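# Push chocolate bars from steel table onto infeed belt

## Task

Push the whole row of chocolate bars off the steel table and onto the white infeed belt, ending with each bar lying flat and entirely on the belt.

## Robot and tools

Robot: two arms, left_arm and right_arm, each ending in a sixteen-motor hand (three fingers and a thumb). right_arm has a right hand; left_arm has a left hand that mirrors it.

Frames. Scene frame: origin at table-top height, halfway between the two nominal arm bases; +z up, +x outward over the table, +y toward left_arm (arm names do not match image sides). Calibrated bases: left_arm at (+0.028, +0.231, 0) m, quat_wxyz (+1.000, 0, 0, -0.014); right_arm at (+0.047, -0.228, 0) m, quat_wxyz (+1.000, 0, 0, -0.005). Hand poses, targets and offsets are expressed in each arm's own base frame; fixed cameras and the table use the scene frame.

Hand point axes (right hand): +z runs along straightened fingers toward the tips; +x crosses the palm away from the thumb (on the left hand +x points toward the thumb); +y points out of the palm, whose face sits at y = -0.062 m. Straight fingertips reach about 0.12 m beyond the hand point in z. A rigid mast on the palm side near the wrist can collide with things.

execute_actions(actions, cameras). actions is a list of actions, each running 0.5 s. An action is a table of up to 15 rows, one per 1/30 s step; when fewer rows are given, the final row is held for the remaining steps. Each row is one flat list of 48 numbers, all within [-1, 1], covering both arms even if one stays still:
1-6 left_arm dx, dy, dz, rx, ry, rz; 7-22 left hand motor goals; 23 left current_limit; 24 left speed; 25-30 right_arm dx..rz; 31-46 right hand motor goals; 47 right current_limit; 48 right speed.
Arm numbers are offsets, not poses: each row gives a displacement from the arm's Hand target as it was when the action began, along that arm's base axes; rows inside an action do not accumulate. Every new action starts from the current Hand target, so sending the same offset again moves further. Scale: 1.0 = 0.6 m for dx, dy, dz and 180 degrees for rotation; rx, ry, rz form a single rotation vector turning about the Hand target position. A translation longer than 1.0 gets scaled down along its direction. Commanded orientation is clipped to 40 degrees from the measured one per step.
Hand motor numbers are absolute goal angles, scaled linearly between each hinge's two stops, in this order: index_mcp, index_abd, index_pip, index_dip, middle_mcp, middle_abd, middle_pip, middle_dip, ring_mcp, ring_abd, ring_pip, ring_dip, thumb_cmc, thumb_axl, thumb_mcp, thumb_ipl. Straight values: _mcp +0.75, _abd 0.00, _pip +0.58, _dip +0.70, thumb_cmc +0.71, thumb_axl +0.68, thumb_mcp +0.23, thumb_ipl +0.17. Moving toward -1 curls finger joints toward the palm; thumb_cmc toward -1 swings the thumb in front of the palm. Zero is a real goal, not 'hold': to leave a hand unchanged, resend its hand_goal values plus its hand_current_limit and hand_speed. current_limit maps -1..+1 to 0..550 mA (floor 11 mA); speed sets goal travel at (speed + 1)/2 of 8.5 rad/s. Starting values are +0.4 and -0.6; settings persist until rewritten.
cameras: list of names (cam_head_left, cam_head_right, cam_high), ["all"], or []. If omitted, images appear only with an empty actions list. An empty actions list just reports state.

Results: end_effector_position (m) and end_effector_quat_wxyz per arm in its base frame; Hand target, the commanded pose the next offsets start from; joint positions, velocities ('within noise' when at rest), torques (not zero in free air; entries 3 and 4 wrap at ±28 N m), motor temperatures. Per hand motor: hand_goal, hand_measured, hand_current_ma (positive pushes toward -1) and hand_state: moving, goal, blocked or overload. A MOTOR HOT line appears at 85 °C; at 100 °C that arm drops and faults for 30-60 s or more.

zoom_image(camera, region): enlarges [x0, y0, x1, y1] pixels (origin top-left, at most 504 by 504) of the latest image from cam_head_left, cam_head_right or cam_high, each 672x504. read_manual(section) returns only licence texts. finished_scene(scene) closes the current scene permanently; call it only once every bar lies flat on the belt and stays there with the robot clear.

Behaviour to expect: the hand often stops short of its target, and right_arm's elbow sags lower than commanded; waiting does not fix this, so send the remaining distance as a further offset. Tiny moves may not start. Resting errors of a few centimetres are normal. To release a push, command the target back past the hand point. The scene keeps running while you think, holding the last command.

Avoid: knocking any bar off the table or leaving one off it; slamming into the table or fixed objects; very hard pushes; the two arms touching or one hand gripping the other; letting finger currents sit at 495 mA or more for 5 s (motor shuts down for 10 s); holding arms stretched or pushing against unreachable poses, which heats motors. Sliding the bars gently with flat fingers or the palm edge, at modest speed, fits the task best.

Each tool is called after "Request:" by a JSON object that holds its "method" and its "body", one argument or row to a line.

## Session

Request:
{"method": "execute_actions", "body": {
  "actions": []
}}

Request:
{"method": "zoom_image", "body": {
  "camera": "cam_high",
  "region": [150, 140, 402, 392]
}}

Scene clock: 0.00 s.
left_arm: end_effector_position=(+0.4704, -0.0057, +0.2613) hand_goal=(+0.754, +0.000, +0.576, +0.696, +0.754, +0.000, +0.576, +0.696, +0.754, +0.000, +0.576, +0.696, +0.714, +0.678, +0.226, +0.168) hand_measured=(+0.754, +0.000, +0.576, +0.696, +0.754, +0.000, +0.576, +0.696, +0.754, +0.000, +0.576, +0.696, +0.714, +0.678, +0.226, +0.168) hand_current_ma=(+0, +0, +0, +0, +0, +0, +0, +0, +0, +0, +0, +0, +0, +0, +0, +0) hand_state=(goal, goal, goal, goal, goal, goal, goal, goal, goal, goal, goal, goal, goal, goal, goal, goal) hand_current_limit=0.40 hand_speed=-0.60 end_effector_quat_wxyz=(+0.074, +0.850, +0.521, -0.033) | right_arm: end_effector_position=(+0.0568, +0.2474, +0.2733) hand_goal=(+0.754, +0.000, +0.576, +0.696, +0.754, +0.000, +0.576, +0.696, +0.754, +0.000, +0.576, +0.696, +0.714, +0.678, +0.226, +0.168) hand_measured=(+0.754, +0.000, +0.576, +0.696, +0.754, +0.000, +0.576, +0.696, +0.754, +0.000, +0.576, +0.696, +0.714, +0.678, +0.226, +0.168) hand_current_ma=(+0, +0, +0, +0, +0, +0, +0, +0, +0, +0, +0, +0, +0, +0, +0, +0) hand_state=(goal, goal, goal, goal, goal, goal, goal, goal, goal, goal, goal, goal, goal, goal, goal, goal) hand_current_limit=0.40 hand_speed=-0.60 end_effector_quat_wxyz=(+0.073, +0.144, +0.960, +0.228)
Joint positions: left_arm=[0.106 1.339 1.305 -1.533 0.162 0.575] | right_arm=[1.767 0.463 0.712 -1.427 0.288 0.437]
Joint velocities: within noise
Joint torques (N m): no reading
Motor temperatures (°C): left_arm=[30 29 39 26 27 26] | right_arm=[30 30 42 29 30 27]
Heat: left arm: hottest elbow 39 °C; right arm: hottest elbow 42 °C.
Hand target: left_arm +0.4767, -0.0050, +0.2745; +0.080, +0.850, +0.520, -0.020 | right_arm +0.0562, +0.2508, +0.2905; +0.068, +0.146, +0.956, +0.244

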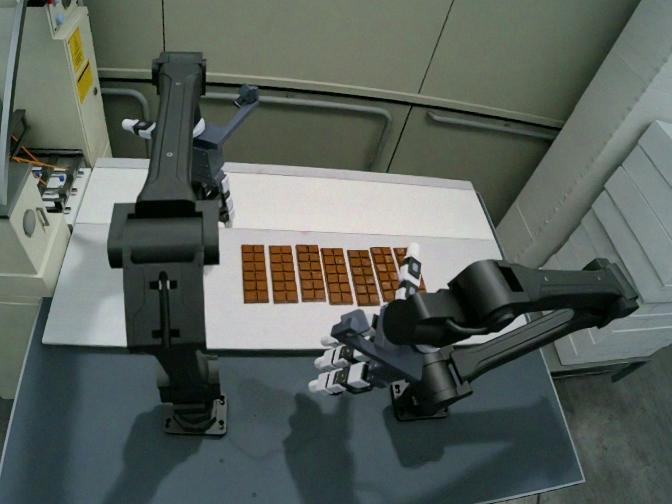

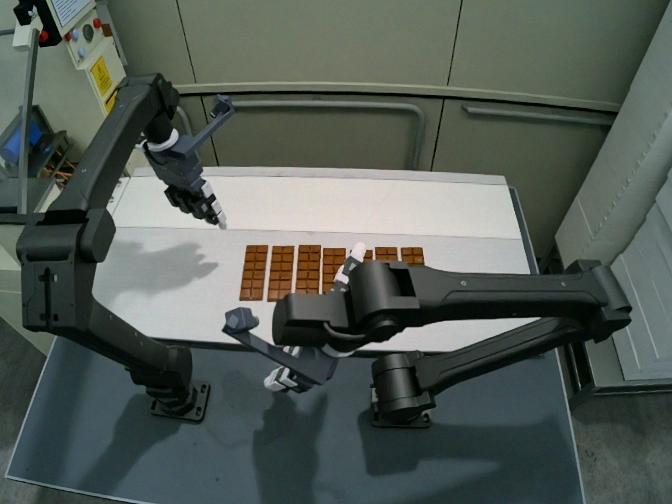

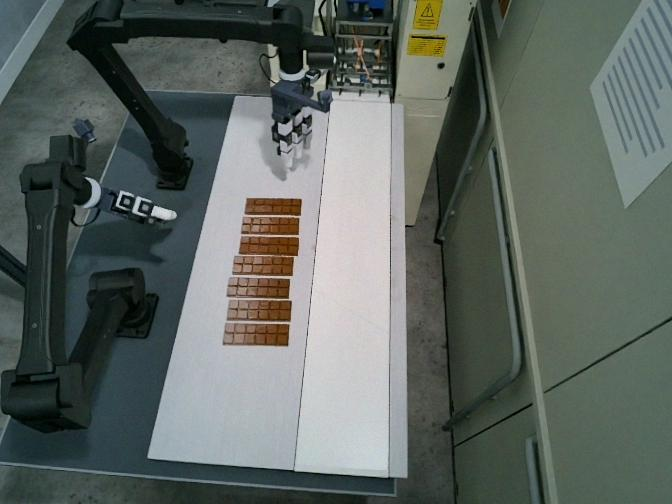

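Scaled by 2.000.

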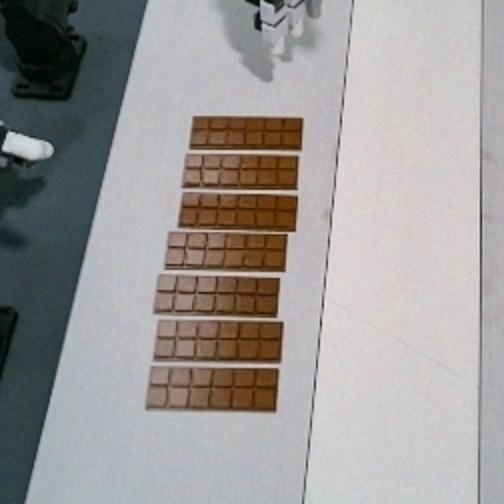

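Request:
{"method": "execute_actions", "body": {
  "actions": [
    [[-0.0576,-0.0493,-0.031,0.0112,0.0072,0.0430,0.959,-0.05,0.65,0.623,0.959,0,0.65,0.623,0.959,-0.063,0.65,0.623,0.714,0.678,0.226,0.168,-0.4,-0.6,0.1085,-0.1195,-0.0356,-0.0223,0.0373,-0.0947,0.959,-0.05,0.65,0.623,0.959,0,0.65,0.623,0.959,-0.063,0.65,0.623,0.714,0.678,0.226,0.168,-0.4,-0.6]],
    [[-0.0576,-0.0493,-0.031,0.0112,0.0072,0.0430,0.959,-0.05,0.65,0.623,0.959,0,0.65,0.623,0.959,-0.063,0.65,0.623,0.714,0.678,0.226,0.168,-0.4,-0.6,0.1085,-0.1195,-0.0356,-0.0223,0.0373,-0.0947,0.959,-0.05,0.65,0.623,0.959,0,0.65,0.623,0.959,-0.063,0.65,0.623,0.714,0.678,0.226,0.168,-0.4,-0.6]],
    [[-0.0576,-0.0493,-0.031,0.0112,0.0072,0.0430,0.959,-0.05,0.65,0.623,0.959,0,0.65,0.623,0.959,-0.063,0.65,0.623,0.714,0.678,0.226,0.168,-0.4,-0.6,0.1085,-0.1195,-0.0356,-0.0223,0.0373,-0.0947,0.959,-0.05,0.65,0.623,0.959,0,0.65,0.623,0.959,-0.063,0.65,0.623,0.714,0.678,0.226,0.168,-0.4,-0.6]],
    [[-0.0576,-0.0493,-0.031,0.0112,0.0072,0.0430,0.959,-0.05,0.65,0.623,0.959,0,0.65,0.623,0.959,-0.063,0.65,0.623,0.714,0.678,0.226,0.168,-0.4,-0.6,0.1085,-0.1195,-0.0356,-0.0223,0.0373,-0.0947,0.959,-0.05,0.65,0.623,0.959,0,0.65,0.623,0.959,-0.063,0.65,0.623,0.714,0.678,0.226,0.168,-0.4,-0.6]],
    [[0,0,-0.0467,0,0,0,0.959,-0.05,0.65,0.623,0.959,0,0.65,0.623,0.959,-0.063,0.65,0.623,0.714,0.678,0.226,0.168,-0.4,-0.6,0,0,-0.075,0,0,0,0.959,-0.05,0.65,0.623,0.959,0,0.65,0.623,0.959,-0.063,0.65,0.623,0.714,0.678,0.226,0.168,-0.4,-0.6]]
  ],
  "cameras": ["all"]
}}

Request:
{"method": "zoom_image", "body": {
  "camera": "cam_high",
  "region": [180, 160, 348, 360]
}}

Request:
{"method": "zoom_image", "body": {
  "camera": "cam_head_right",
  "region": [190, 220, 470, 370]
}}

Request:
{"method": "zoom_image", "body": {
  "camera": "cam_head_left",
  "region": [190, 220, 470, 370]
}}

Scene clock: 67.33 s.
left_arm: end_effector_position=(+0.3373, -0.1197, +0.1734) hand_goal=(+0.960, -0.050, +0.650, +0.624, +0.960, +0.000, +0.650, +0.624, +0.960, -0.062, +0.650, +0.624, +0.714, +0.678, +0.226, +0.168) hand_measured=(+0.954, -0.048, +0.646, +0.628, +0.954, +0.000, +0.646, +0.626, +0.954, -0.060, +0.646, +0.626, +0.714, +0.678, +0.222, +0.168) hand_current_ma=(-11, +4, -5, +5, -13, +0, -6, +4, -12, +4, -5, +4, +0, -1, -7, +0) hand_state=(goal, goal, goal, goal, goal, goal, goal, goal, goal, goal, goal, goal, goal, goal, goal, goal) hand_current_limit=-0.40 hand_speed=-0.60 end_effector_quat_wxyz=(-0.002, +0.682, +0.731, -0.001) | right_arm: end_effector_position=(+0.3160, -0.0309, +0.1660) hand_goal=(+0.960, -0.050, +0.650, +0.624, +0.960, +0.000, +0.650, +0.624, +0.960, -0.062, +0.650, +0.624, +0.714, +0.678, +0.226, +0.168) hand_measured=(+0.958, -0.048, +0.648, +0.626, +0.956, +0.000, +0.648, +0.626, +0.956, -0.060, +0.648, +0.626, +0.714, +0.678, +0.224, +0.168) hand_current_ma=(-10, +6, -8, +11, -12, +0, -10, +10, -13, +6, -8, +10, +3, -3, -12, -1) hand_state=(goal, goal, goal, goal, goal, goal, goal, goal, goal, goal, goal, goal, goal, goal, goal, goal) hand_current_limit=-0.40 hand_speed=-0.60 end_effector_quat_wxyz=(+0.002, +0.682, +0.731, +0.001)
Joint positions: left_arm=[-0.526 1.131 0.918 -1.363 0.002 -0.596] | right_arm=[-0.059 0.936 0.771 -1.4 0.001 -0.13]
Joint torques (N m): left_arm=[-0.62 -7.65 6.71 0.4 -0.2 -0.21] | right_arm=[-2.2 -2.55 7.25 0.58 0.02 0.07]
Motor temperatures (°C): left_arm=[30 30 44 26 27 26] | right_arm=[30 29 48 30 30 27]
Heat: left arm: hottest elbow 44 °C; right arm: hottest elbow 48 °C.
Hand target: left_arm +0.3384, -0.1232, +0.1720; +0.000, +0.682, +0.731, +0.001 | right_arm +0.3165, -0.0361, +0.1600; -0.001, +0.690, +0.724, -0.001
Off the commanded pose: left_arm 0.004 m, 0 deg | right_arm 0.008 m, 1 deg.

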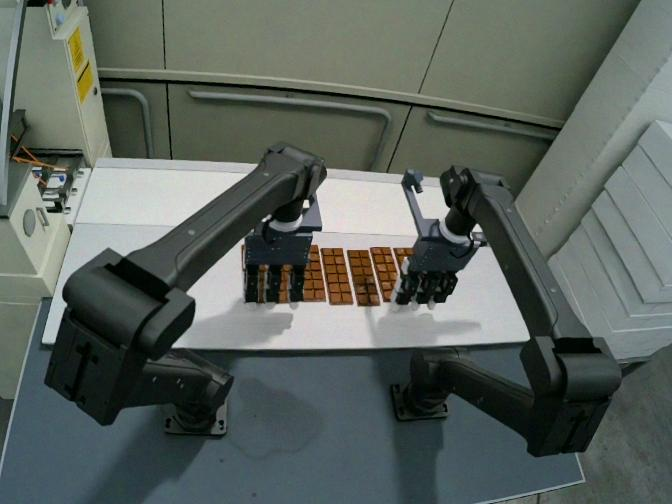

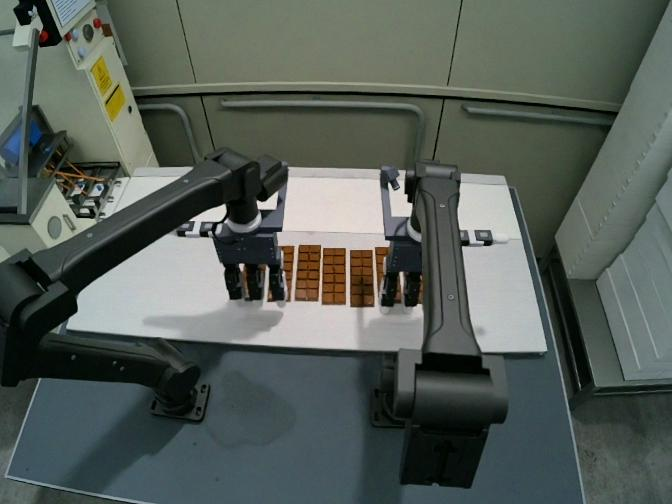

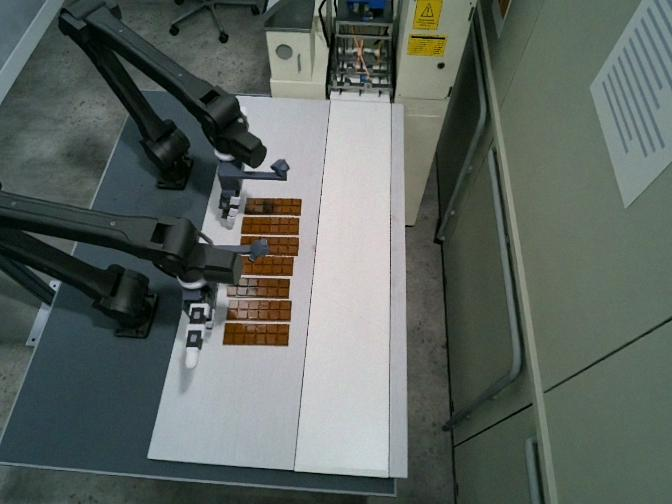

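Scaled by 2.520.

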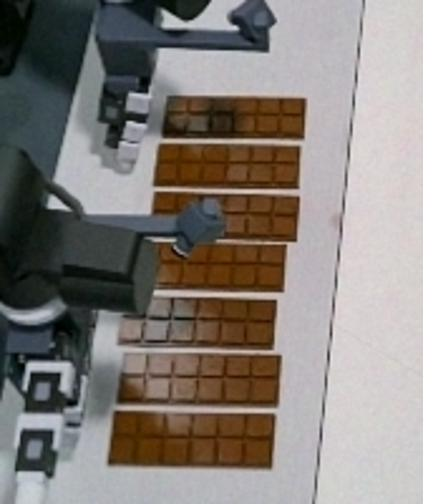

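Scaled by 1.800.

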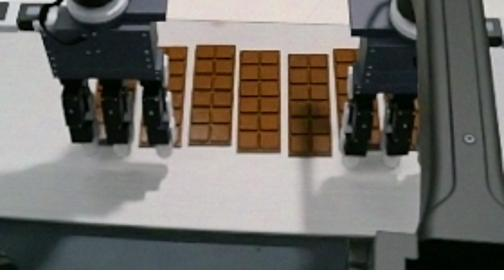

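Scaled by 1.800.

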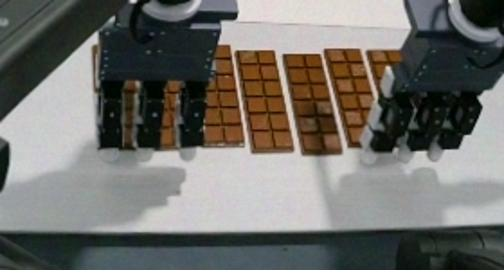

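Request:
{"method": "zoom_image", "body": {
  "camera": "cam_head_right",
  "region": [220, 240, 320, 320]
}}

Request:
{"method": "zoom_image", "body": {
  "camera": "cam_head_left",
  "region": [235, 240, 335, 320]
}}

Request:
{"method": "zoom_image", "body": {
  "camera": "cam_head_left",
  "region": [360, 240, 460, 320]
}}

Request:
{"method": "zoom_image", "body": {
  "camera": "cam_head_right",
  "region": [340, 240, 440, 320]
}}

Scaled by 5.040.

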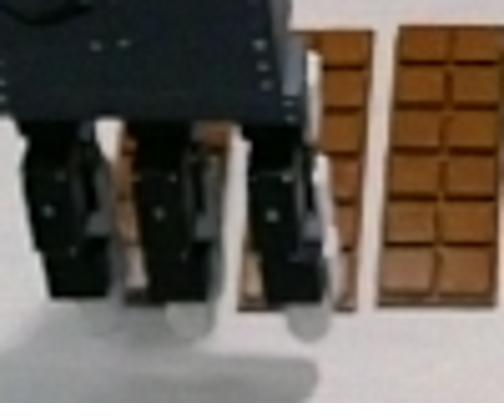

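Scaled by 5.040.

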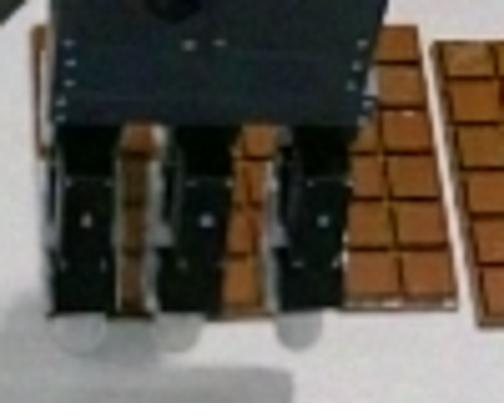

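Scaled by 5.040.

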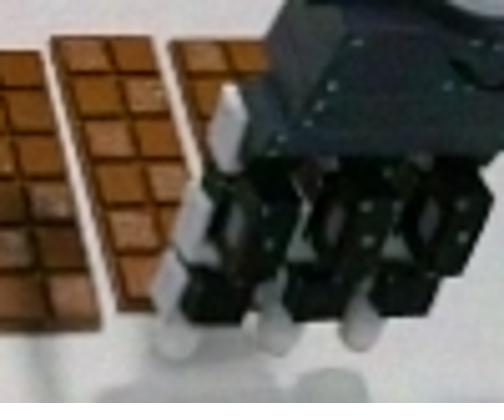

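Scaled by 5.040.

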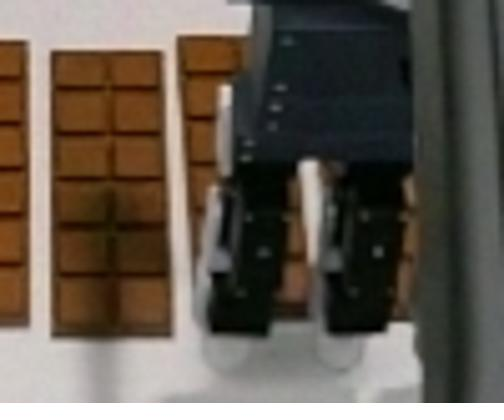

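Request:
{"method": "execute_actions", "body": {
  "actions": [
    [[0,0.005,-0.029,0,0,0,0.959,-0.05,0.65,0.623,0.959,0,0.65,0.623,0.959,-0.063,0.65,0.623,0.714,0.678,0.226,0.168,-0.45,-0.6,0,-0.0117,-0.0417,0,0,0,0.959,-0.05,0.65,0.623,0.959,0,0.65,0.623,0.959,-0.063,0.65,0.623,0.714,0.678,0.226,0.168,-0.45,-0.6]],
    [[0.0832,0.0057,0.0175,0,0,0,0.959,-0.05,0.65,0.623,0.959,0,0.65,0.623,0.959,-0.063,0.65,0.623,0.714,0.678,0.226,0.168,-0.45,-0.6,0.0832,0.0042,0.028,0,0,0,0.959,-0.05,0.65,0.623,0.959,0,0.65,0.623,0.959,-0.063,0.65,0.623,0.714,0.678,0.226,0.168,-0.45,-0.6]]
  ],
  "cameras": ["cam_high"]
}}

Request:
{"method": "execute_actions", "body": {
  "actions": [
    [[0.0832,0.0057,0.004,0,0,0,0.959,-0.05,0.65,0.623,0.959,0,0.65,0.623,0.959,-0.063,0.65,0.623,0.714,0.678,0.226,0.168,-0.45,-0.6,0.0832,0.0042,0.004,0,0,0,0.959,-0.05,0.65,0.623,0.959,0,0.65,0.623,0.959,-0.063,0.65,0.623,0.714,0.678,0.226,0.168,-0.45,-0.6]]
  ],
  "cameras": ["cam_high"]
}}

Request:
{"method": "zoom_image", "body": {
  "camera": "cam_high",
  "region": [180, 160, 402, 360]
}}

Scene clock: 141.60 s.
left_arm: end_effector_position=(+0.3668, -0.1112, +0.1455) hand_goal=(+0.960, -0.050, +0.650, +0.624, +0.960, +0.000, +0.650, +0.624, +0.960, -0.062, +0.650, +0.624, +0.714, +0.678, +0.226, +0.168) hand_measured=(+0.958, -0.048, +0.650, +0.628, +0.962, +0.000, +0.654, +0.626, +0.982, -0.060, +0.668, +0.634, +0.714, +0.678, +0.222, +0.168) hand_current_ma=(-2, +4, +0, +5, +1, +0, +8, +4, +62, +2, +46, +19, +0, -1, -7, +0) hand_state=(goal, goal, goal, goal, goal, goal, goal, goal, blocked, goal, goal, goal, goal, goal, goal, goal) hand_current_limit=-0.45 hand_speed=-0.60 end_effector_quat_wxyz=(-0.023, +0.683, +0.730, -0.008) | right_arm: end_effector_position=(+0.3357, -0.0420, +0.1295) hand_goal=(+0.960, -0.050, +0.650, +0.624, +0.960, +0.000, +0.650, +0.624, +0.960, -0.062, +0.650, +0.624, +0.714, +0.678, +0.226, +0.168) hand_measured=(+0.998, -0.060, +0.700, +0.644, +0.998, -0.006, +0.686, +0.640, +0.990, -0.064, +0.668, +0.634, +0.714, +0.678, +0.224, +0.168) hand_current_ma=(+151, -37, +151, +88, +151, -18, +151, +67, +135, -7, +73, +40, +3, -3, -14, -1) hand_state=(blocked, goal, blocked, blocked, blocked, goal, blocked, goal, blocked, goal, goal, goal, goal, goal, goal, goal) hand_current_limit=-0.45 hand_speed=-0.60 end_effector_quat_wxyz=(-0.026, +0.691, +0.722, -0.022)
Joint positions: left_arm=[-0.455 1.242 0.936 -1.314 0.002 -0.52] | right_arm=[-0.089 1.081 0.777 -1.335 0.001 -0.132]
Joint torques (N m): left_arm=[1.14 -8.64 10.35 0.03 -0.23 -0.08] | right_arm=[0.03 -3.66 11.96 0.94 -0.01 0.07]
Heat: left arm: hottest elbow 44 °C; right arm: hottest elbow 47 °C.
Hand target: left_arm +0.3884, -0.1168, +0.1652; +0.000, +0.682, +0.731, +0.001 | right_arm +0.3665, -0.0407, +0.1518; -0.001, +0.690, +0.724, -0.001
Off the commanded pose: left_arm 0.030 m, 3 deg | right_arm 0.038 m, 4 deg.
Images, in order (width x height): cam_high 672x504.

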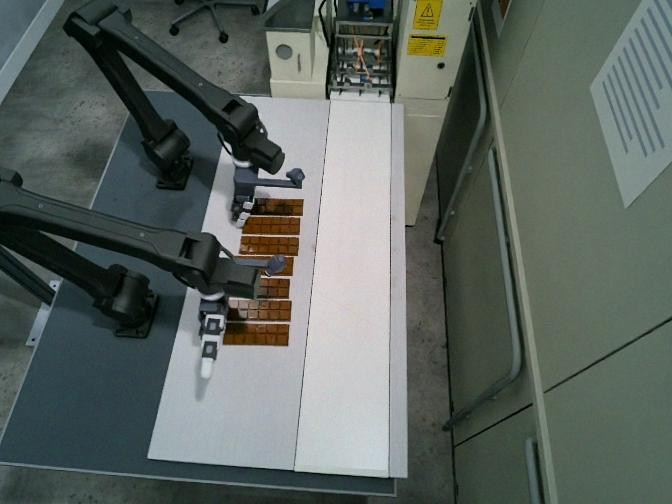

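Scene clock: 142.40 s.
left_arm: end_effector_position=(+0.4161, -0.1065, +0.1487) hand_goal=(+0.960, -0.050, +0.650, +0.624, +0.960, +0.000, +0.650, +0.624, +0.960, -0.062, +0.650, +0.624, +0.714, +0.678, +0.226, +0.168) hand_measured=(+0.958, -0.048, +0.650, +0.628, +0.960, +0.000, +0.654, +0.626, +0.966, -0.060, +0.658, +0.630, +0.714, +0.678, +0.222, +0.168) hand_current_ma=(-3, +4, +0, +5, +0, +0, +6, +4, +12, +1, +16, +11, +0, -1, -7, +0) hand_state=(goal, goal, goal, goal, goal, goal, goal, goal, goal, goal, goal, goal, goal, goal, goal, goal) hand_current_limit=-0.45 hand_speed=-0.60 end_effector_quat_wxyz=(-0.024, +0.681, +0.732, -0.008) | right_arm: end_effector_position=(+0.3795, -0.0407, +0.1300) hand_goal=(+0.960, -0.050, +0.650, +0.624, +0.960, +0.000, +0.650, +0.624, +0.960, -0.062, +0.650, +0.624, +0.714, +0.678, +0.226, +0.168) hand_measured=(+0.988, -0.054, +0.678, +0.640, +0.984, -0.004, +0.672, +0.636, +0.976, -0.064, +0.662, +0.632, +0.714, +0.678, +0.224, +0.168) hand_current_ma=(+132, -13, +118, +68, +109, -12, +92, +52, +72, -7, +49, +36, +1, -3, -14, -1) hand_state=(blocked, goal, blocked, goal, blocked, goal, blocked, goal, goal, goal, goal, goal, goal, goal, goal, goal) hand_current_limit=-0.45 hand_speed=-0.60 end_effector_quat_wxyz=(-0.032, +0.691, +0.722, -0.027)
Joint positions: left_arm=[-0.386 1.358 1.05 -1.314 -0.002 -0.458] | right_arm=[-0.072 1.217 0.883 -1.32 0.001 -0.115]
Joint torques (N m): left_arm=[0.67 -10.52 10.3 0.17 -0.07 -0.02] | right_arm=[0.26 -5.71 12.36 1.18 -0.02 0.09]
Heat: left arm: hottest elbow 44 °C; right arm: hottest elbow 47 °C.
Hand target: left_arm +0.4383, -0.1134, +0.1675; +0.000, +0.682, +0.731, +0.001 | right_arm +0.4164, -0.0382, +0.1542; -0.001, +0.690, +0.724, -0.001
Off the commanded pose: left_arm 0.030 m, 3 deg | right_arm 0.044 m, 5 deg.
Images, in order (width x height): cam_high 672x504.

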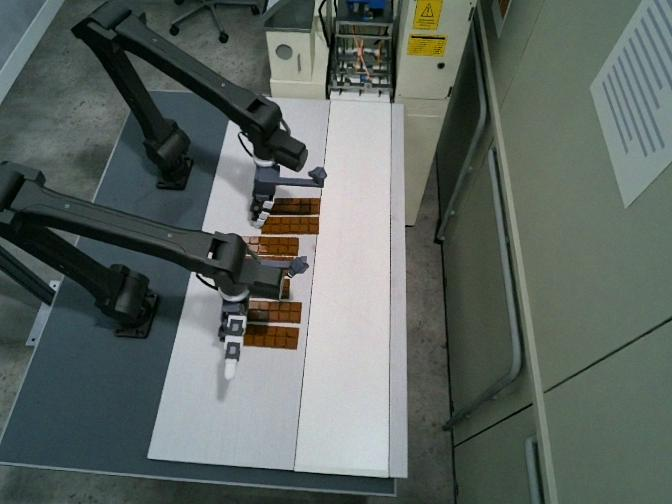

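Scaled by 2.270.

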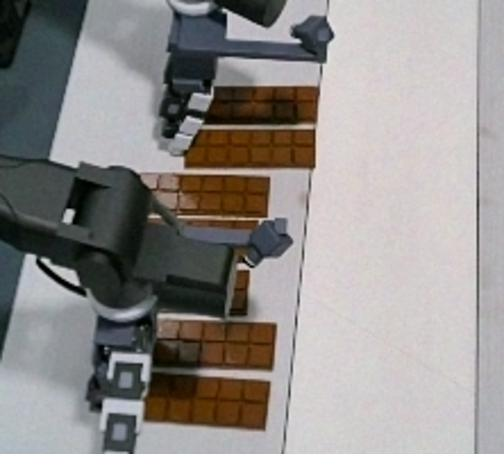

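Request:
{"method": "execute_actions", "body": {
  "actions": [
    [[0.0832,0.0057,0.004,0,0,0,0.959,-0.05,0.65,0.623,0.959,0,0.65,0.623,0.959,-0.063,0.65,0.623,0.714,0.678,0.226,0.168,-0.45,-0.6,0.0832,0.0042,0.015,0,0,0,0.959,-0.05,0.65,0.623,0.959,0,0.65,0.623,0.959,-0.063,0.65,0.623,0.714,0.678,0.226,0.168,-0.45,-0.6]],
    [[0.0832,0.0057,0.004,0,0,0,0.959,-0.05,0.65,0.623,0.959,0,0.65,0.623,0.959,-0.063,0.65,0.623,0.714,0.678,0.226,0.168,-0.45,-0.6,0.0832,0.0042,0.005,0,0,0,0.959,-0.05,0.65,0.623,0.959,0,0.65,0.623,0.959,-0.063,0.65,0.623,0.714,0.678,0.226,0.168,-0.45,-0.6]]
  ],
  "cameras": ["cam_high"]
}}

Request:
{"method": "zoom_image", "body": {
  "camera": "cam_high",
  "region": [180, 160, 402, 360]
}}

Scene clock: 151.33 s.
left_arm: end_effector_position=(+0.5204, -0.1044, +0.1569) hand_goal=(+0.960, -0.050, +0.650, +0.624, +0.960, +0.000, +0.650, +0.624, +0.960, -0.062, +0.650, +0.624, +0.714, +0.678, +0.226, +0.168) hand_measured=(+0.964, -0.048, +0.656, +0.628, +0.960, +0.000, +0.652, +0.626, +0.964, -0.062, +0.656, +0.630, +0.714, +0.678, +0.222, +0.168) hand_current_ma=(+8, +3, +9, +5, +0, +0, +5, +4, +7, +1, +13, +10, +0, -1, -7, +0) hand_state=(goal, goal, goal, goal, goal, goal, goal, goal, goal, goal, goal, goal, goal, goal, goal, goal) hand_current_limit=-0.45 hand_speed=-0.60 end_effector_quat_wxyz=(-0.014, +0.681, +0.732, -0.006) | right_arm: end_effector_position=(+0.4895, -0.0383, +0.1445) hand_goal=(+0.960, -0.050, +0.650, +0.624, +0.960, +0.000, +0.650, +0.624, +0.960, -0.062, +0.650, +0.624, +0.714, +0.678, +0.226, +0.168) hand_measured=(+0.964, -0.052, +0.652, +0.628, +0.958, -0.002, +0.652, +0.626, +0.970, -0.064, +0.656, +0.628, +0.714, +0.678, +0.224, +0.168) hand_current_ma=(+14, -5, +10, +14, -8, -10, +5, +10, +46, -6, +26, +16, +1, -3, -14, -1) hand_state=(goal, goal, goal, goal, goal, goal, goal, goal, goal, goal, goal, goal, goal, goal, goal, goal) hand_current_limit=-0.45 hand_speed=-0.60 end_effector_quat_wxyz=(-0.018, +0.691, +0.723, -0.016)
Joint positions: left_arm=[-0.295 1.589 1.32 -1.333 -0.001 -0.367] | right_arm=[-0.047 1.475 1.161 -1.306 0 -0.091]
Joint torques (N m): left_arm=[0.85 -14.04 10.24 -0.36 -0.12 -0.01] | right_arm=[0.21 -10.64 12.51 -0.01 0 0.11]
Heat: left arm: hottest elbow 45 °C; right arm: hottest elbow 50 °C.
Hand target: left_arm +0.5383, -0.1065, +0.1725; +0.000, +0.682, +0.731, +0.001 | right_arm +0.5162, -0.0332, +0.1663; -0.001, +0.690, +0.724, -0.001
Off the commanded pose: left_arm 0.024 m, 2 deg | right_arm 0.035 m, 3 deg.
Images, in order (width x height): cam_high 672x504.

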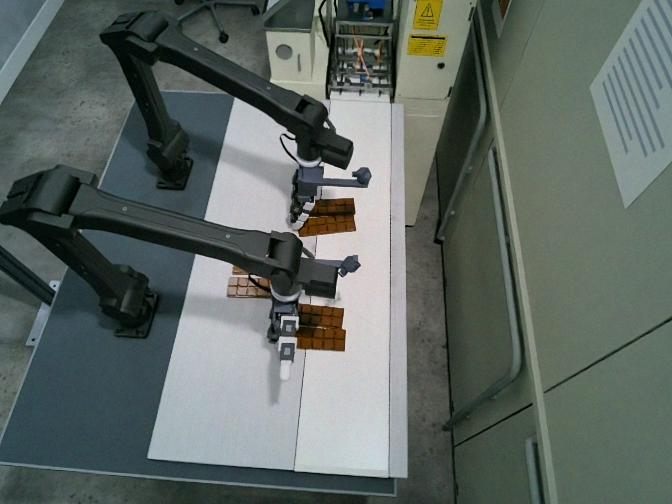

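Scaled by 2.270.

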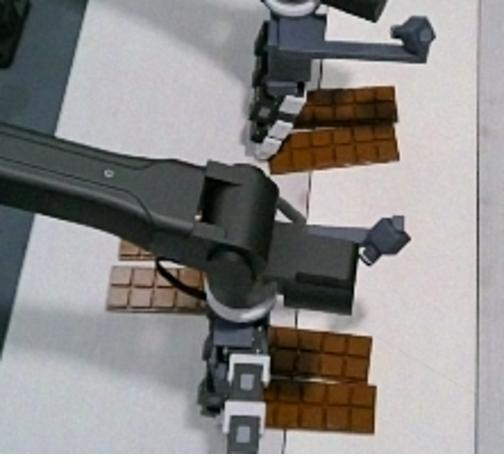

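Request:
{"method": "execute_actions", "body": {
  "actions": [
    [[0.0832,0.0057,0.004,0,0,0,0.959,-0.05,0.65,0.623,0.959,0,0.65,0.623,0.959,-0.063,0.65,0.623,0.714,0.678,0.226,0.168,-0.45,-0.6,0.0915,0.0046,0.002,0,0,0,0.959,-0.05,0.65,0.623,0.959,0,0.65,0.623,0.959,-0.063,0.65,0.623,0.714,0.678,0.226,0.168,-0.45,-0.6]]
  ],
  "cameras": ["cam_high"]
}}

Request:
{"method": "zoom_image", "body": {
  "camera": "cam_high",
  "region": [220, 160, 420, 360]
}}

Scene clock: 166.23 s.
left_arm: end_effector_position=(+0.5702, -0.1044, +0.1597) hand_goal=(+0.960, -0.050, +0.650, +0.624, +0.960, +0.000, +0.650, +0.624, +0.960, -0.062, +0.650, +0.624, +0.714, +0.678, +0.226, +0.168) hand_measured=(+0.958, -0.048, +0.652, +0.628, +0.962, -0.002, +0.656, +0.628, +0.974, -0.064, +0.662, +0.630, +0.714, +0.678, +0.222, +0.168) hand_current_ma=(-4, +2, +1, +5, +3, -3, +11, +6, +37, -3, +28, +12, +0, -1, -7, +0) hand_state=(goal, goal, goal, goal, goal, goal, goal, goal, goal, goal, goal, goal, goal, goal, goal, goal) hand_current_limit=-0.45 hand_speed=-0.60 end_effector_quat_wxyz=(-0.013, +0.683, +0.730, -0.008) | right_arm: end_effector_position=(+0.5474, -0.0369, +0.1492) hand_goal=(+0.960, -0.050, +0.650, +0.624, +0.960, +0.000, +0.650, +0.624, +0.960, -0.062, +0.650, +0.624, +0.714, +0.678, +0.226, +0.168) hand_measured=(+0.970, -0.050, +0.658, +0.628, +0.962, -0.002, +0.654, +0.626, +0.956, -0.064, +0.652, +0.626, +0.714, +0.678, +0.224, +0.168) hand_current_ma=(+41, -2, +33, +18, +11, -6, +19, +10, -14, -6, +4, +10, +1, -3, -14, -1) hand_state=(goal, goal, goal, goal, goal, goal, goal, goal, goal, goal, goal, goal, goal, goal, goal, goal) hand_current_limit=-0.45 hand_speed=-0.60 end_effector_quat_wxyz=(-0.015, +0.692, +0.722, -0.014)
Joint positions: left_arm=[-0.264 1.707 1.477 -1.372 0.002 -0.331] | right_arm=[-0.038 1.611 1.33 -1.33 0 -0.08]
Joint torques (N m): left_arm=[1.14 -16.03 10.35 -0.4 -0.26 -0.05] | right_arm=[0.21 -12.98 12.3 -0.06 0.01 0.09]
Heat: left arm: hottest elbow 46 °C; right arm: hottest elbow 49 °C.
Hand target: left_arm +0.5881, -0.1031, +0.1747; +0.000, +0.682, +0.731, +0.001 | right_arm +0.5712, -0.0303, +0.1674; -0.001, +0.690, +0.724, -0.001
Off the commanded pose: left_arm 0.024 m, 2 deg | right_arm 0.031 m, 2 deg.
Images, in order (width x height): cam_high 672x504.

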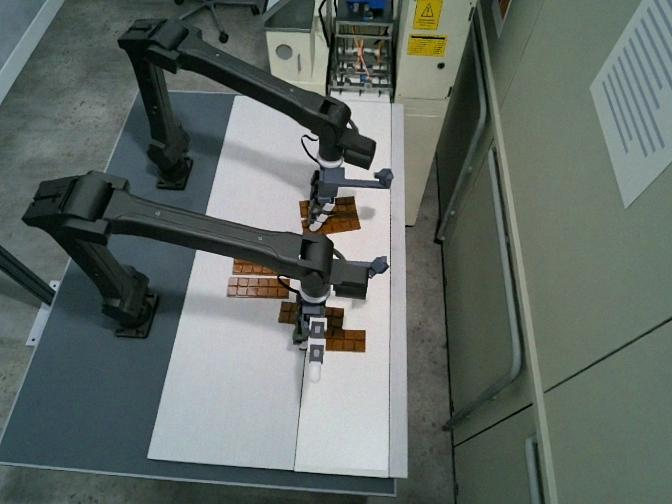

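Scaled by 2.520.

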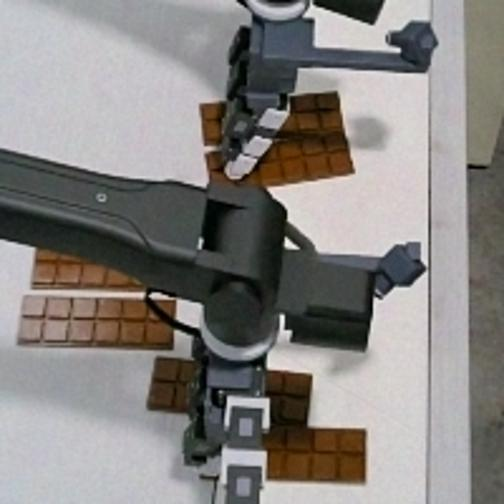

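Request:
{"method": "execute_actions", "body": {
  "actions": [
    [[0,0,0.042,0,0,0,0.959,-0.05,0.65,0.623,0.959,0,0.65,0.623,0.959,-0.063,0.65,0.623,0.714,0.678,0.226,0.168,-0.45,-0.6,0,0,0.038,0,0,0,0.959,-0.05,0.65,0.623,0.959,0,0.65,0.623,0.959,-0.063,0.65,0.623,0.714,0.678,0.226,0.168,-0.45,-0.6]],
    [[-0.143,-0.0096,0,0,0,0,0.959,-0.05,0.65,0.623,0.959,0,0.65,0.623,0.959,-0.063,0.65,0.623,0.714,0.678,0.226,0.168,-0.45,-0.6,-0.1535,-0.0077,0,0,0,0,0.959,-0.05,0.65,0.623,0.959,0,0.65,0.623,0.959,-0.063,0.65,0.623,0.714,0.678,0.226,0.168,-0.45,-0.6]]
  ],
  "cameras": ["all"]
}}

Request:
{"method": "zoom_image", "body": {
  "camera": "cam_high",
  "region": [220, 160, 420, 360]
}}

Request:
{"method": "zoom_image", "body": {
  "camera": "cam_head_right",
  "region": [220, 170, 430, 320]
}}

Request:
{"method": "zoom_image", "body": {
  "camera": "cam_head_left",
  "region": [220, 170, 430, 320]
}}

Scene clock: 184.57 s.
left_arm: end_effector_position=(+0.5012, -0.1068, +0.1999) hand_goal=(+0.960, -0.050, +0.650, +0.624, +0.960, +0.000, +0.650, +0.624, +0.960, -0.062, +0.650, +0.624, +0.714, +0.678, +0.226, +0.168) hand_measured=(+0.956, -0.048, +0.650, +0.626, +0.954, -0.002, +0.650, +0.626, +0.956, -0.064, +0.650, +0.626, +0.712, +0.678, +0.222, +0.168) hand_current_ma=(-9, +2, +0, +5, -10, -3, +1, +4, -9, -3, +1, +4, -2, -1, -7, +0) hand_state=(goal, goal, goal, goal, goal, goal, goal, goal, goal, goal, goal, goal, goal, goal, goal, goal) hand_current_limit=-0.45 hand_speed=-0.60 end_effector_quat_wxyz=(-0.004, +0.684, +0.730, -0.002) | right_arm: end_effector_position=(+0.4817, -0.0342, +0.1893) hand_goal=(+0.960, -0.050, +0.650, +0.624, +0.960, +0.000, +0.650, +0.624, +0.960, -0.062, +0.650, +0.624, +0.714, +0.678, +0.226, +0.168) hand_measured=(+0.956, -0.050, +0.650, +0.626, +0.956, -0.002, +0.650, +0.626, +0.954, -0.064, +0.650, +0.626, +0.712, +0.678, +0.224, +0.168) hand_current_ma=(-17, -2, +2, +10, -20, -6, +2, +10, -22, -6, +2, +10, -4, -3, -14, -1) hand_state=(goal, goal, goal, goal, goal, goal, goal, goal, goal, goal, goal, goal, goal, goal, goal, goal) hand_current_limit=-0.45 hand_speed=-0.60 end_effector_quat_wxyz=(-0.002, +0.692, +0.722, -0.002)
Joint positions: left_arm=[-0.311 1.505 1.335 -1.409 0.001 -0.376] | right_arm=[-0.037 1.398 1.193 -1.371 0 -0.081]
Joint torques (N m): left_arm=[-0.26 -14.21 6.64 0.4 -0.17 -0.19] | right_arm=[-1.26 -12.16 7.06 0.28 0.04 -0.09]
Heat: left arm: hottest elbow 46 °C; right arm: hottest elbow 51 °C.
Hand target: left_arm +0.5023, -0.1090, +0.1999; +0.000, +0.682, +0.731, +0.001 | right_arm +0.4790, -0.0348, +0.1901; -0.001, +0.690, +0.724, -0.001
Off the commanded pose: left_arm 0.003 m, 1 deg | right_arm 0.003 m, 0 deg.

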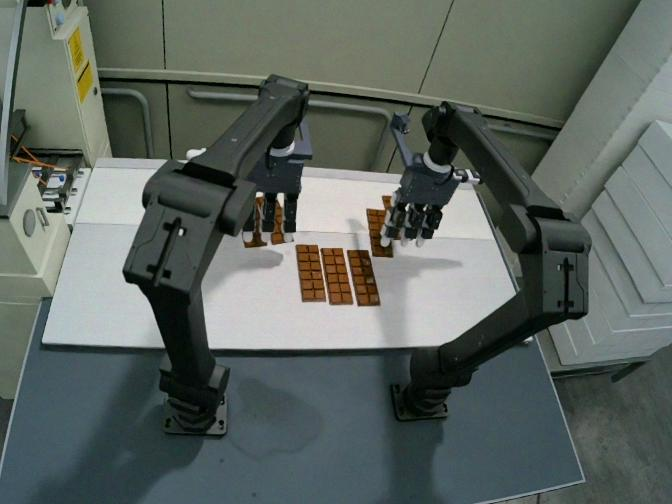

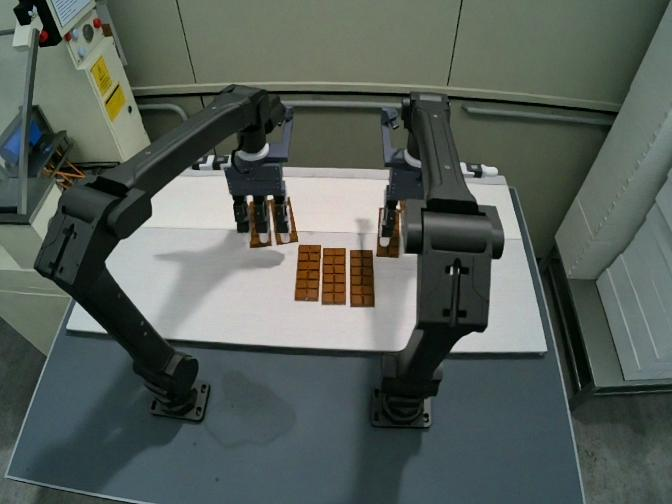

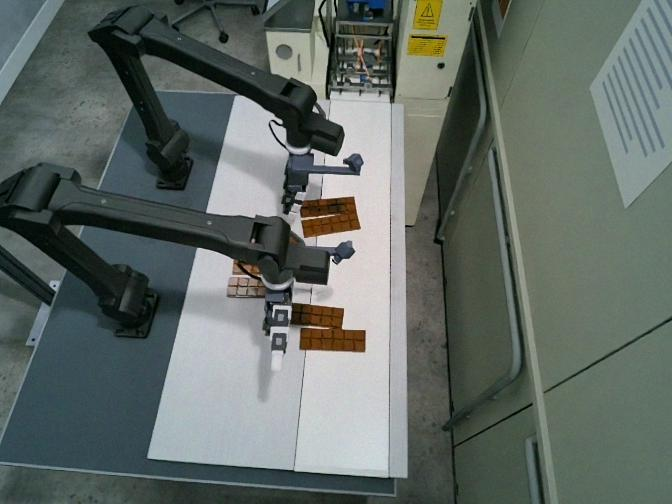

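Scaled by 2.520.

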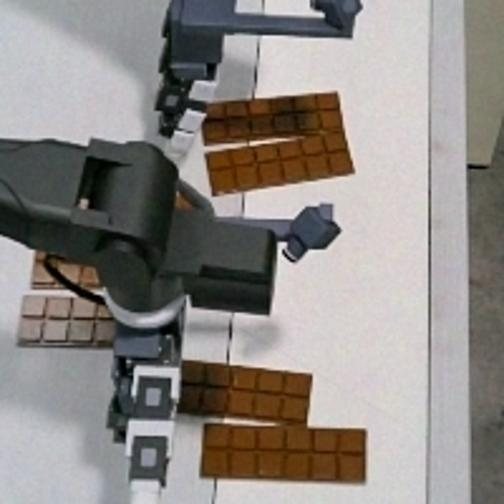

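Scaled by 2.400.

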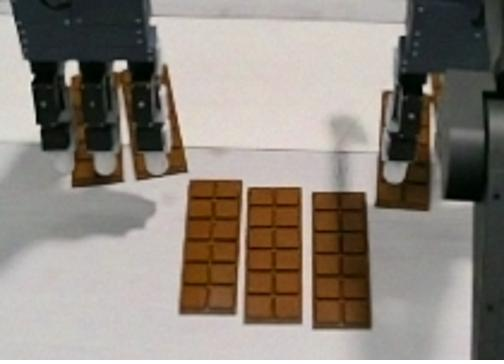

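Scaled by 2.400.

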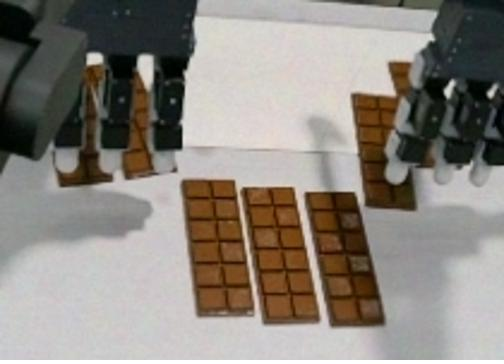

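Request:
{"method": "execute_actions", "body": {
  "actions": [
    [[0.0018,0.0083,-0.035,0,0,0.037,0.959,-0.05,0.65,0.623,0.959,0,0.65,0.623,0.959,-0.063,0.65,0.623,0.714,0.678,0.226,0.168,-0.45,-0.6,-0.0227,-0.0163,-0.035,0,0,-0.01,0.959,-0.05,0.65,0.623,0.959,0,0.65,0.623,0.959,-0.063,0.65,0.623,0.714,0.678,0.226,0.168,-0.45,-0.6]],
    [[0,0,-0.045,0,0,0,0.959,-0.05,0.65,0.623,0.959,0,0.65,0.623,0.959,-0.063,0.65,0.623,0.714,0.678,0.226,0.168,-0.45,-0.6,0,0,-0.0468,0,0,0,0.959,-0.05,0.65,0.623,0.959,0,0.65,0.623,0.959,-0.063,0.65,0.623,0.714,0.678,0.226,0.168,-0.45,-0.6]]
  ],
  "cameras": ["all"]
}}

Request:
{"method": "zoom_image", "body": {
  "camera": "cam_high",
  "region": [220, 160, 420, 360]
}}

Request:
{"method": "zoom_image", "body": {
  "camera": "cam_head_right",
  "region": [220, 170, 430, 320]
}}

Request:
{"method": "zoom_image", "body": {
  "camera": "cam_head_left",
  "region": [220, 170, 430, 320]
}}

Scene clock: 230.13 s.
left_arm: end_effector_position=(+0.5016, -0.0992, +0.1532) hand_goal=(+0.960, -0.050, +0.650, +0.624, +0.960, +0.000, +0.650, +0.624, +0.960, -0.062, +0.650, +0.624, +0.714, +0.678, +0.226, +0.168) hand_measured=(+0.956, -0.048, +0.650, +0.626, +0.954, -0.002, +0.650, +0.626, +0.958, -0.062, +0.650, +0.626, +0.712, +0.678, +0.222, +0.168) hand_current_ma=(-9, +2, +0, +5, -10, -3, +1, +4, -3, +0, +1, +4, -2, -1, -7, +0) hand_state=(goal, goal, goal, goal, goal, goal, goal, goal, goal, goal, goal, goal, goal, goal, goal, goal) hand_current_limit=-0.45 hand_speed=-0.60 end_effector_quat_wxyz=(-0.003, +0.638, +0.770, -0.002) | right_arm: end_effector_position=(+0.4657, -0.0377, +0.1429) hand_goal=(+0.960, -0.050, +0.650, +0.624, +0.960, +0.000, +0.650, +0.624, +0.960, -0.062, +0.650, +0.624, +0.714, +0.678, +0.226, +0.168) hand_measured=(+0.960, -0.052, +0.652, +0.626, +0.956, -0.002, +0.650, +0.626, +0.954, -0.064, +0.650, +0.626, +0.712, +0.678, +0.224, +0.168) hand_current_ma=(+2, -5, +4, +10, -20, -6, +2, +10, -22, -6, +2, +10, -4, -3, -14, -1) hand_state=(goal, goal, goal, goal, goal, goal, goal, goal, goal, goal, goal, goal, goal, goal, goal, goal) hand_current_limit=-0.45 hand_speed=-0.60 end_effector_quat_wxyz=(-0.003, +0.695, +0.719, -0.003)
Joint positions: left_arm=[-0.313 1.545 1.254 -1.288 0.001 -0.499] | right_arm=[-0.046 1.392 1.061 -1.249 0 -0.081]
Joint torques (N m): left_arm=[-0.73 -14.1 6.58 0.49 -0.17 -0.23] | right_arm=[-2.14 -10.99 6.83 0.68 0.05 0.03]
Heat: left arm: hottest elbow 46 °C; right arm: hottest elbow 48 °C.
Hand target: left_arm +0.5034, -0.1040, +0.1520; +0.000, +0.639, +0.770, +0.001 | right_arm +0.4654, -0.0448, +0.1412; -0.001, +0.701, +0.713, -0.001
Off the commanded pose: left_arm 0.005 m, 0 deg | right_arm 0.007 m, 1 deg.

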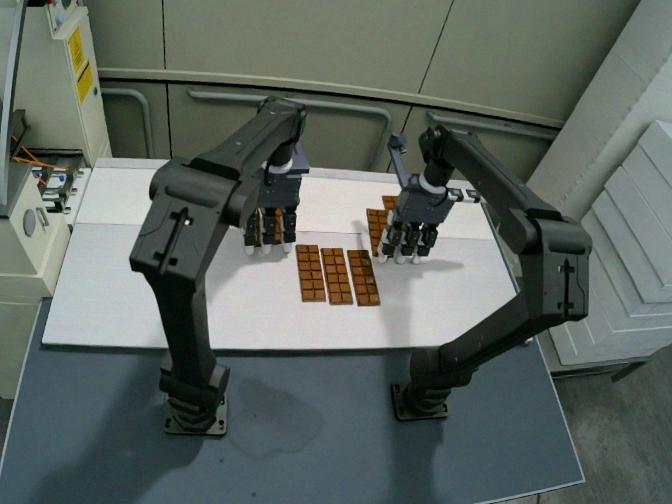

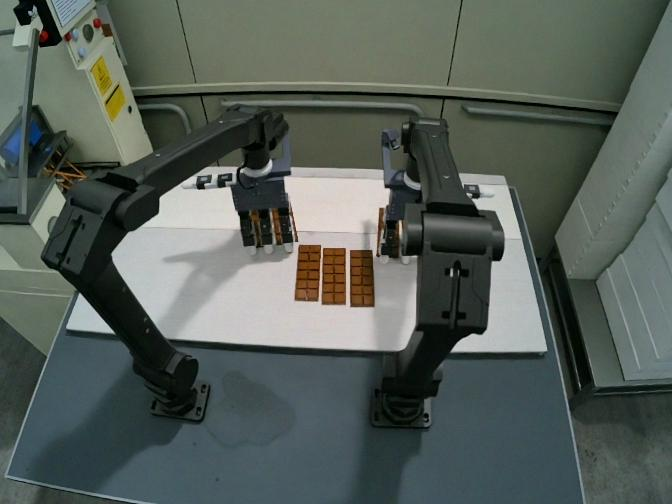

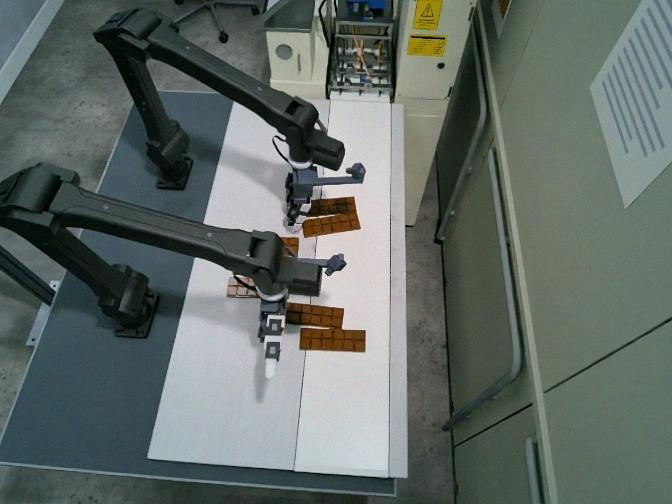

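Scaled by 2.520.

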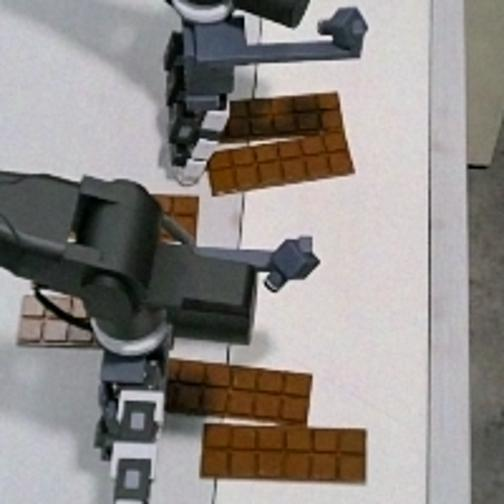

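Scaled by 2.400.

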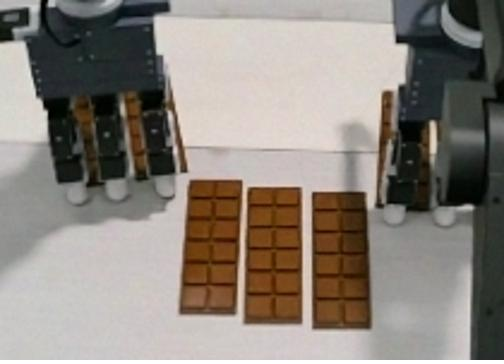

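Scaled by 2.400.

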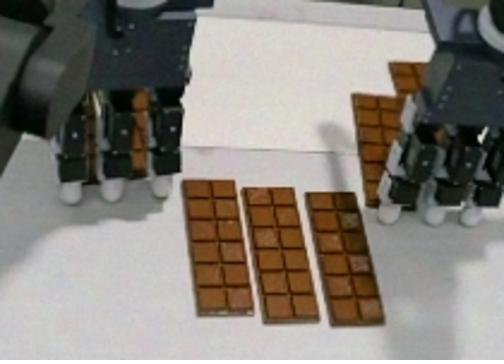

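Request:
{"method": "execute_actions", "body": {
  "actions": [
    [[0.0819,0.0153,0.02,0,0,0,0.959,-0.05,0.65,0.623,0.959,0,0.65,0.623,0.959,-0.063,0.65,0.623,0.714,0.678,0.226,0.168,-0.45,-0.6,0.1,-0.0035,0.0313,0,0,0,0.959,-0.05,0.65,0.623,0.959,0,0.65,0.623,0.959,-0.063,0.65,0.623,0.714,0.678,0.226,0.168,-0.45,-0.6]]
  ],
  "cameras": ["cam_high"]
}}

Request:
{"method": "execute_actions", "body": {
  "actions": [
    [[0.0655,0.0123,0.004,0,0,0,0.959,-0.05,0.65,0.623,0.959,0,0.65,0.623,0.959,-0.063,0.65,0.623,0.714,0.678,0.226,0.168,-0.45,-0.6,0.0667,0.0012,0.004,0,0,0,0.959,-0.05,0.65,0.623,0.959,0,0.65,0.623,0.959,-0.063,0.65,0.623,0.714,0.678,0.226,0.168,-0.45,-0.6]]
  ],
  "cameras": ["cam_high"]
}}

Request:
{"method": "zoom_image", "body": {
  "camera": "cam_high",
  "region": [220, 160, 420, 360]
}}

Scene clock: 242.97 s.
left_arm: end_effector_position=(+0.5317, -0.0961, +0.1489) hand_goal=(+0.960, -0.050, +0.650, +0.624, +0.960, +0.000, +0.650, +0.624, +0.960, -0.062, +0.650, +0.624, +0.714, +0.678, +0.226, +0.168) hand_measured=(+0.970, -0.048, +0.656, +0.628, +0.968, -0.002, +0.658, +0.628, +0.986, -0.062, +0.668, +0.632, +0.712, +0.678, +0.222, +0.168) hand_current_ma=(+22, +2, +13, +6, +18, -2, +18, +7, +73, +0, +45, +19, -2, -1, -7, +0) hand_state=(goal, goal, goal, goal, goal, goal, goal, goal, blocked, goal, goal, goal, goal, goal, goal, goal) hand_current_limit=-0.45 hand_speed=-0.60 end_effector_quat_wxyz=(-0.016, +0.640, +0.768, -0.009) | right_arm: end_effector_position=(+0.5003, -0.0393, +0.1389) hand_goal=(+0.960, -0.050, +0.650, +0.624, +0.960, +0.000, +0.650, +0.624, +0.960, -0.062, +0.650, +0.624, +0.714, +0.678, +0.226, +0.168) hand_measured=(+0.966, -0.052, +0.658, +0.632, +0.958, -0.002, +0.652, +0.626, +0.968, -0.064, +0.656, +0.628, +0.712, +0.678, +0.224, +0.168) hand_current_ma=(+21, -6, +30, +30, -7, -6, +7, +11, +38, -6, +25, +12, -4, -3, -14, -1) hand_state=(goal, goal, goal, goal, goal, goal, goal, goal, goal, goal, goal, goal, goal, goal, goal, goal) hand_current_limit=-0.45 hand_speed=-0.60 end_effector_quat_wxyz=(-0.017, +0.695, +0.719, -0.015)
Joint positions: left_arm=[-0.285 1.634 1.354 -1.328 0.003 -0.466] | right_arm=[-0.046 1.505 1.179 -1.29 0 -0.08]
Joint torques (N m): left_arm=[1.26 -14.62 10.32 -0.14 -0.29 -0.08] | right_arm=[-1.9 -11.16 12.38 -0.09 0.05 0.07]
Heat: left arm: hottest elbow 46 °C; right arm: hottest elbow 48 °C.
Hand target: left_arm +0.5525, -0.0948, +0.1640; +0.000, +0.639, +0.769, +0.001 | right_arm +0.5254, -0.0469, +0.1600; -0.001, +0.701, +0.713, -0.001
Off the commanded pose: left_arm 0.026 m, 2 deg | right_arm 0.034 m, 3 deg.
Images, in order (width x height): cam_high 672x504.

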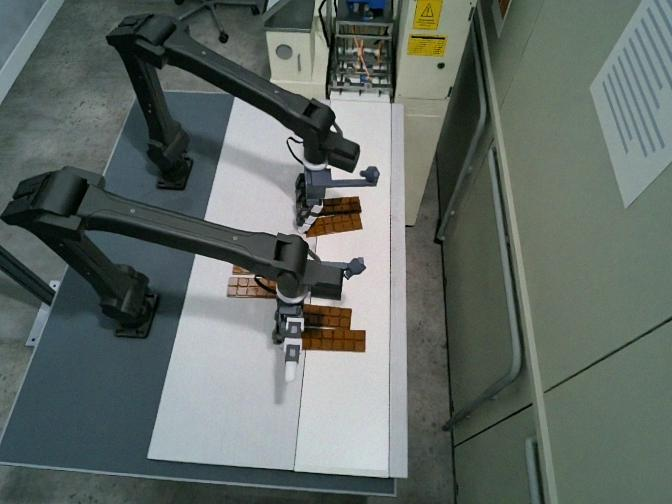

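Scene clock: 243.73 s.
left_arm: end_effector_position=(+0.5741, -0.0864, +0.1517) hand_goal=(+0.960, -0.050, +0.650, +0.624, +0.960, +0.000, +0.650, +0.624, +0.960, -0.062, +0.650, +0.624, +0.714, +0.678, +0.226, +0.168) hand_measured=(+0.964, -0.048, +0.656, +0.628, +0.960, -0.002, +0.654, +0.628, +0.964, -0.062, +0.656, +0.630, +0.712, +0.678, +0.222, +0.168) hand_current_ma=(+7, +1, +13, +6, +0, -2, +6, +7, +8, +0, +13, +9, -1, -1, -7, +0) hand_state=(goal, goal, goal, goal, goal, goal, goal, goal, goal, goal, goal, goal, goal, goal, goal, goal) hand_current_limit=-0.45 hand_speed=-0.60 end_effector_quat_wxyz=(-0.014, +0.637, +0.770, -0.007) | right_arm: end_effector_position=(+0.5413, -0.0413, +0.1421) hand_goal=(+0.960, -0.050, +0.650, +0.624, +0.960, +0.000, +0.650, +0.624, +0.960, -0.062, +0.650, +0.624, +0.714, +0.678, +0.226, +0.168) hand_measured=(+0.960, -0.052, +0.652, +0.628, +0.958, -0.002, +0.652, +0.626, +0.970, -0.064, +0.658, +0.628, +0.712, +0.678, +0.224, +0.168) hand_current_ma=(-1, -6, +8, +12, -4, -6, +8, +11, +44, -6, +28, +13, -4, -3, -14, -1) hand_state=(goal, goal, goal, goal, goal, goal, goal, goal, goal, goal, goal, goal, goal, goal, goal, goal) hand_current_limit=-0.45 hand_speed=-0.60 end_effector_quat_wxyz=(-0.017, +0.695, +0.719, -0.015)
Joint positions: left_arm=[-0.245 1.726 1.481 -1.356 0.002 -0.434] | right_arm=[-0.046 1.605 1.303 -1.314 0 -0.079]
Joint torques (N m): left_arm=[0.73 -16.56 10.33 -0.44 -0.22 -0.03] | right_arm=[-1.49 -12.98 12.38 -0.06 0.03 0.11]
Heat: left arm: hottest elbow 46 °C; right arm: hottest elbow 48 °C.
Hand target: left_arm +0.5918, -0.0874, +0.1664; +0.000, +0.639, +0.770, +0.001 | right_arm +0.5655, -0.0461, +0.1623; -0.001, +0.701, +0.713, -0.001
Off the commanded pose: left_arm 0.023 m, 2 deg | right_arm 0.032 m, 3 deg.
Images, in order (width x height): cam_high 672x504.

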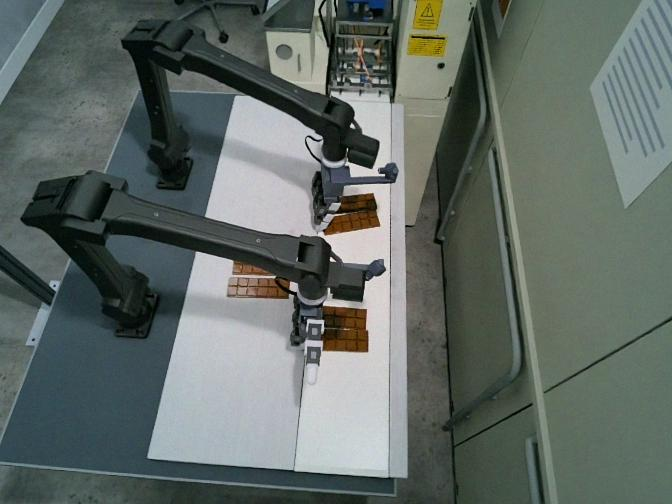

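Scaled by 2.520.

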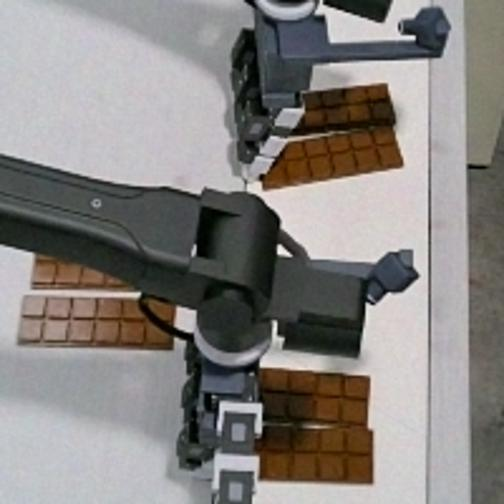

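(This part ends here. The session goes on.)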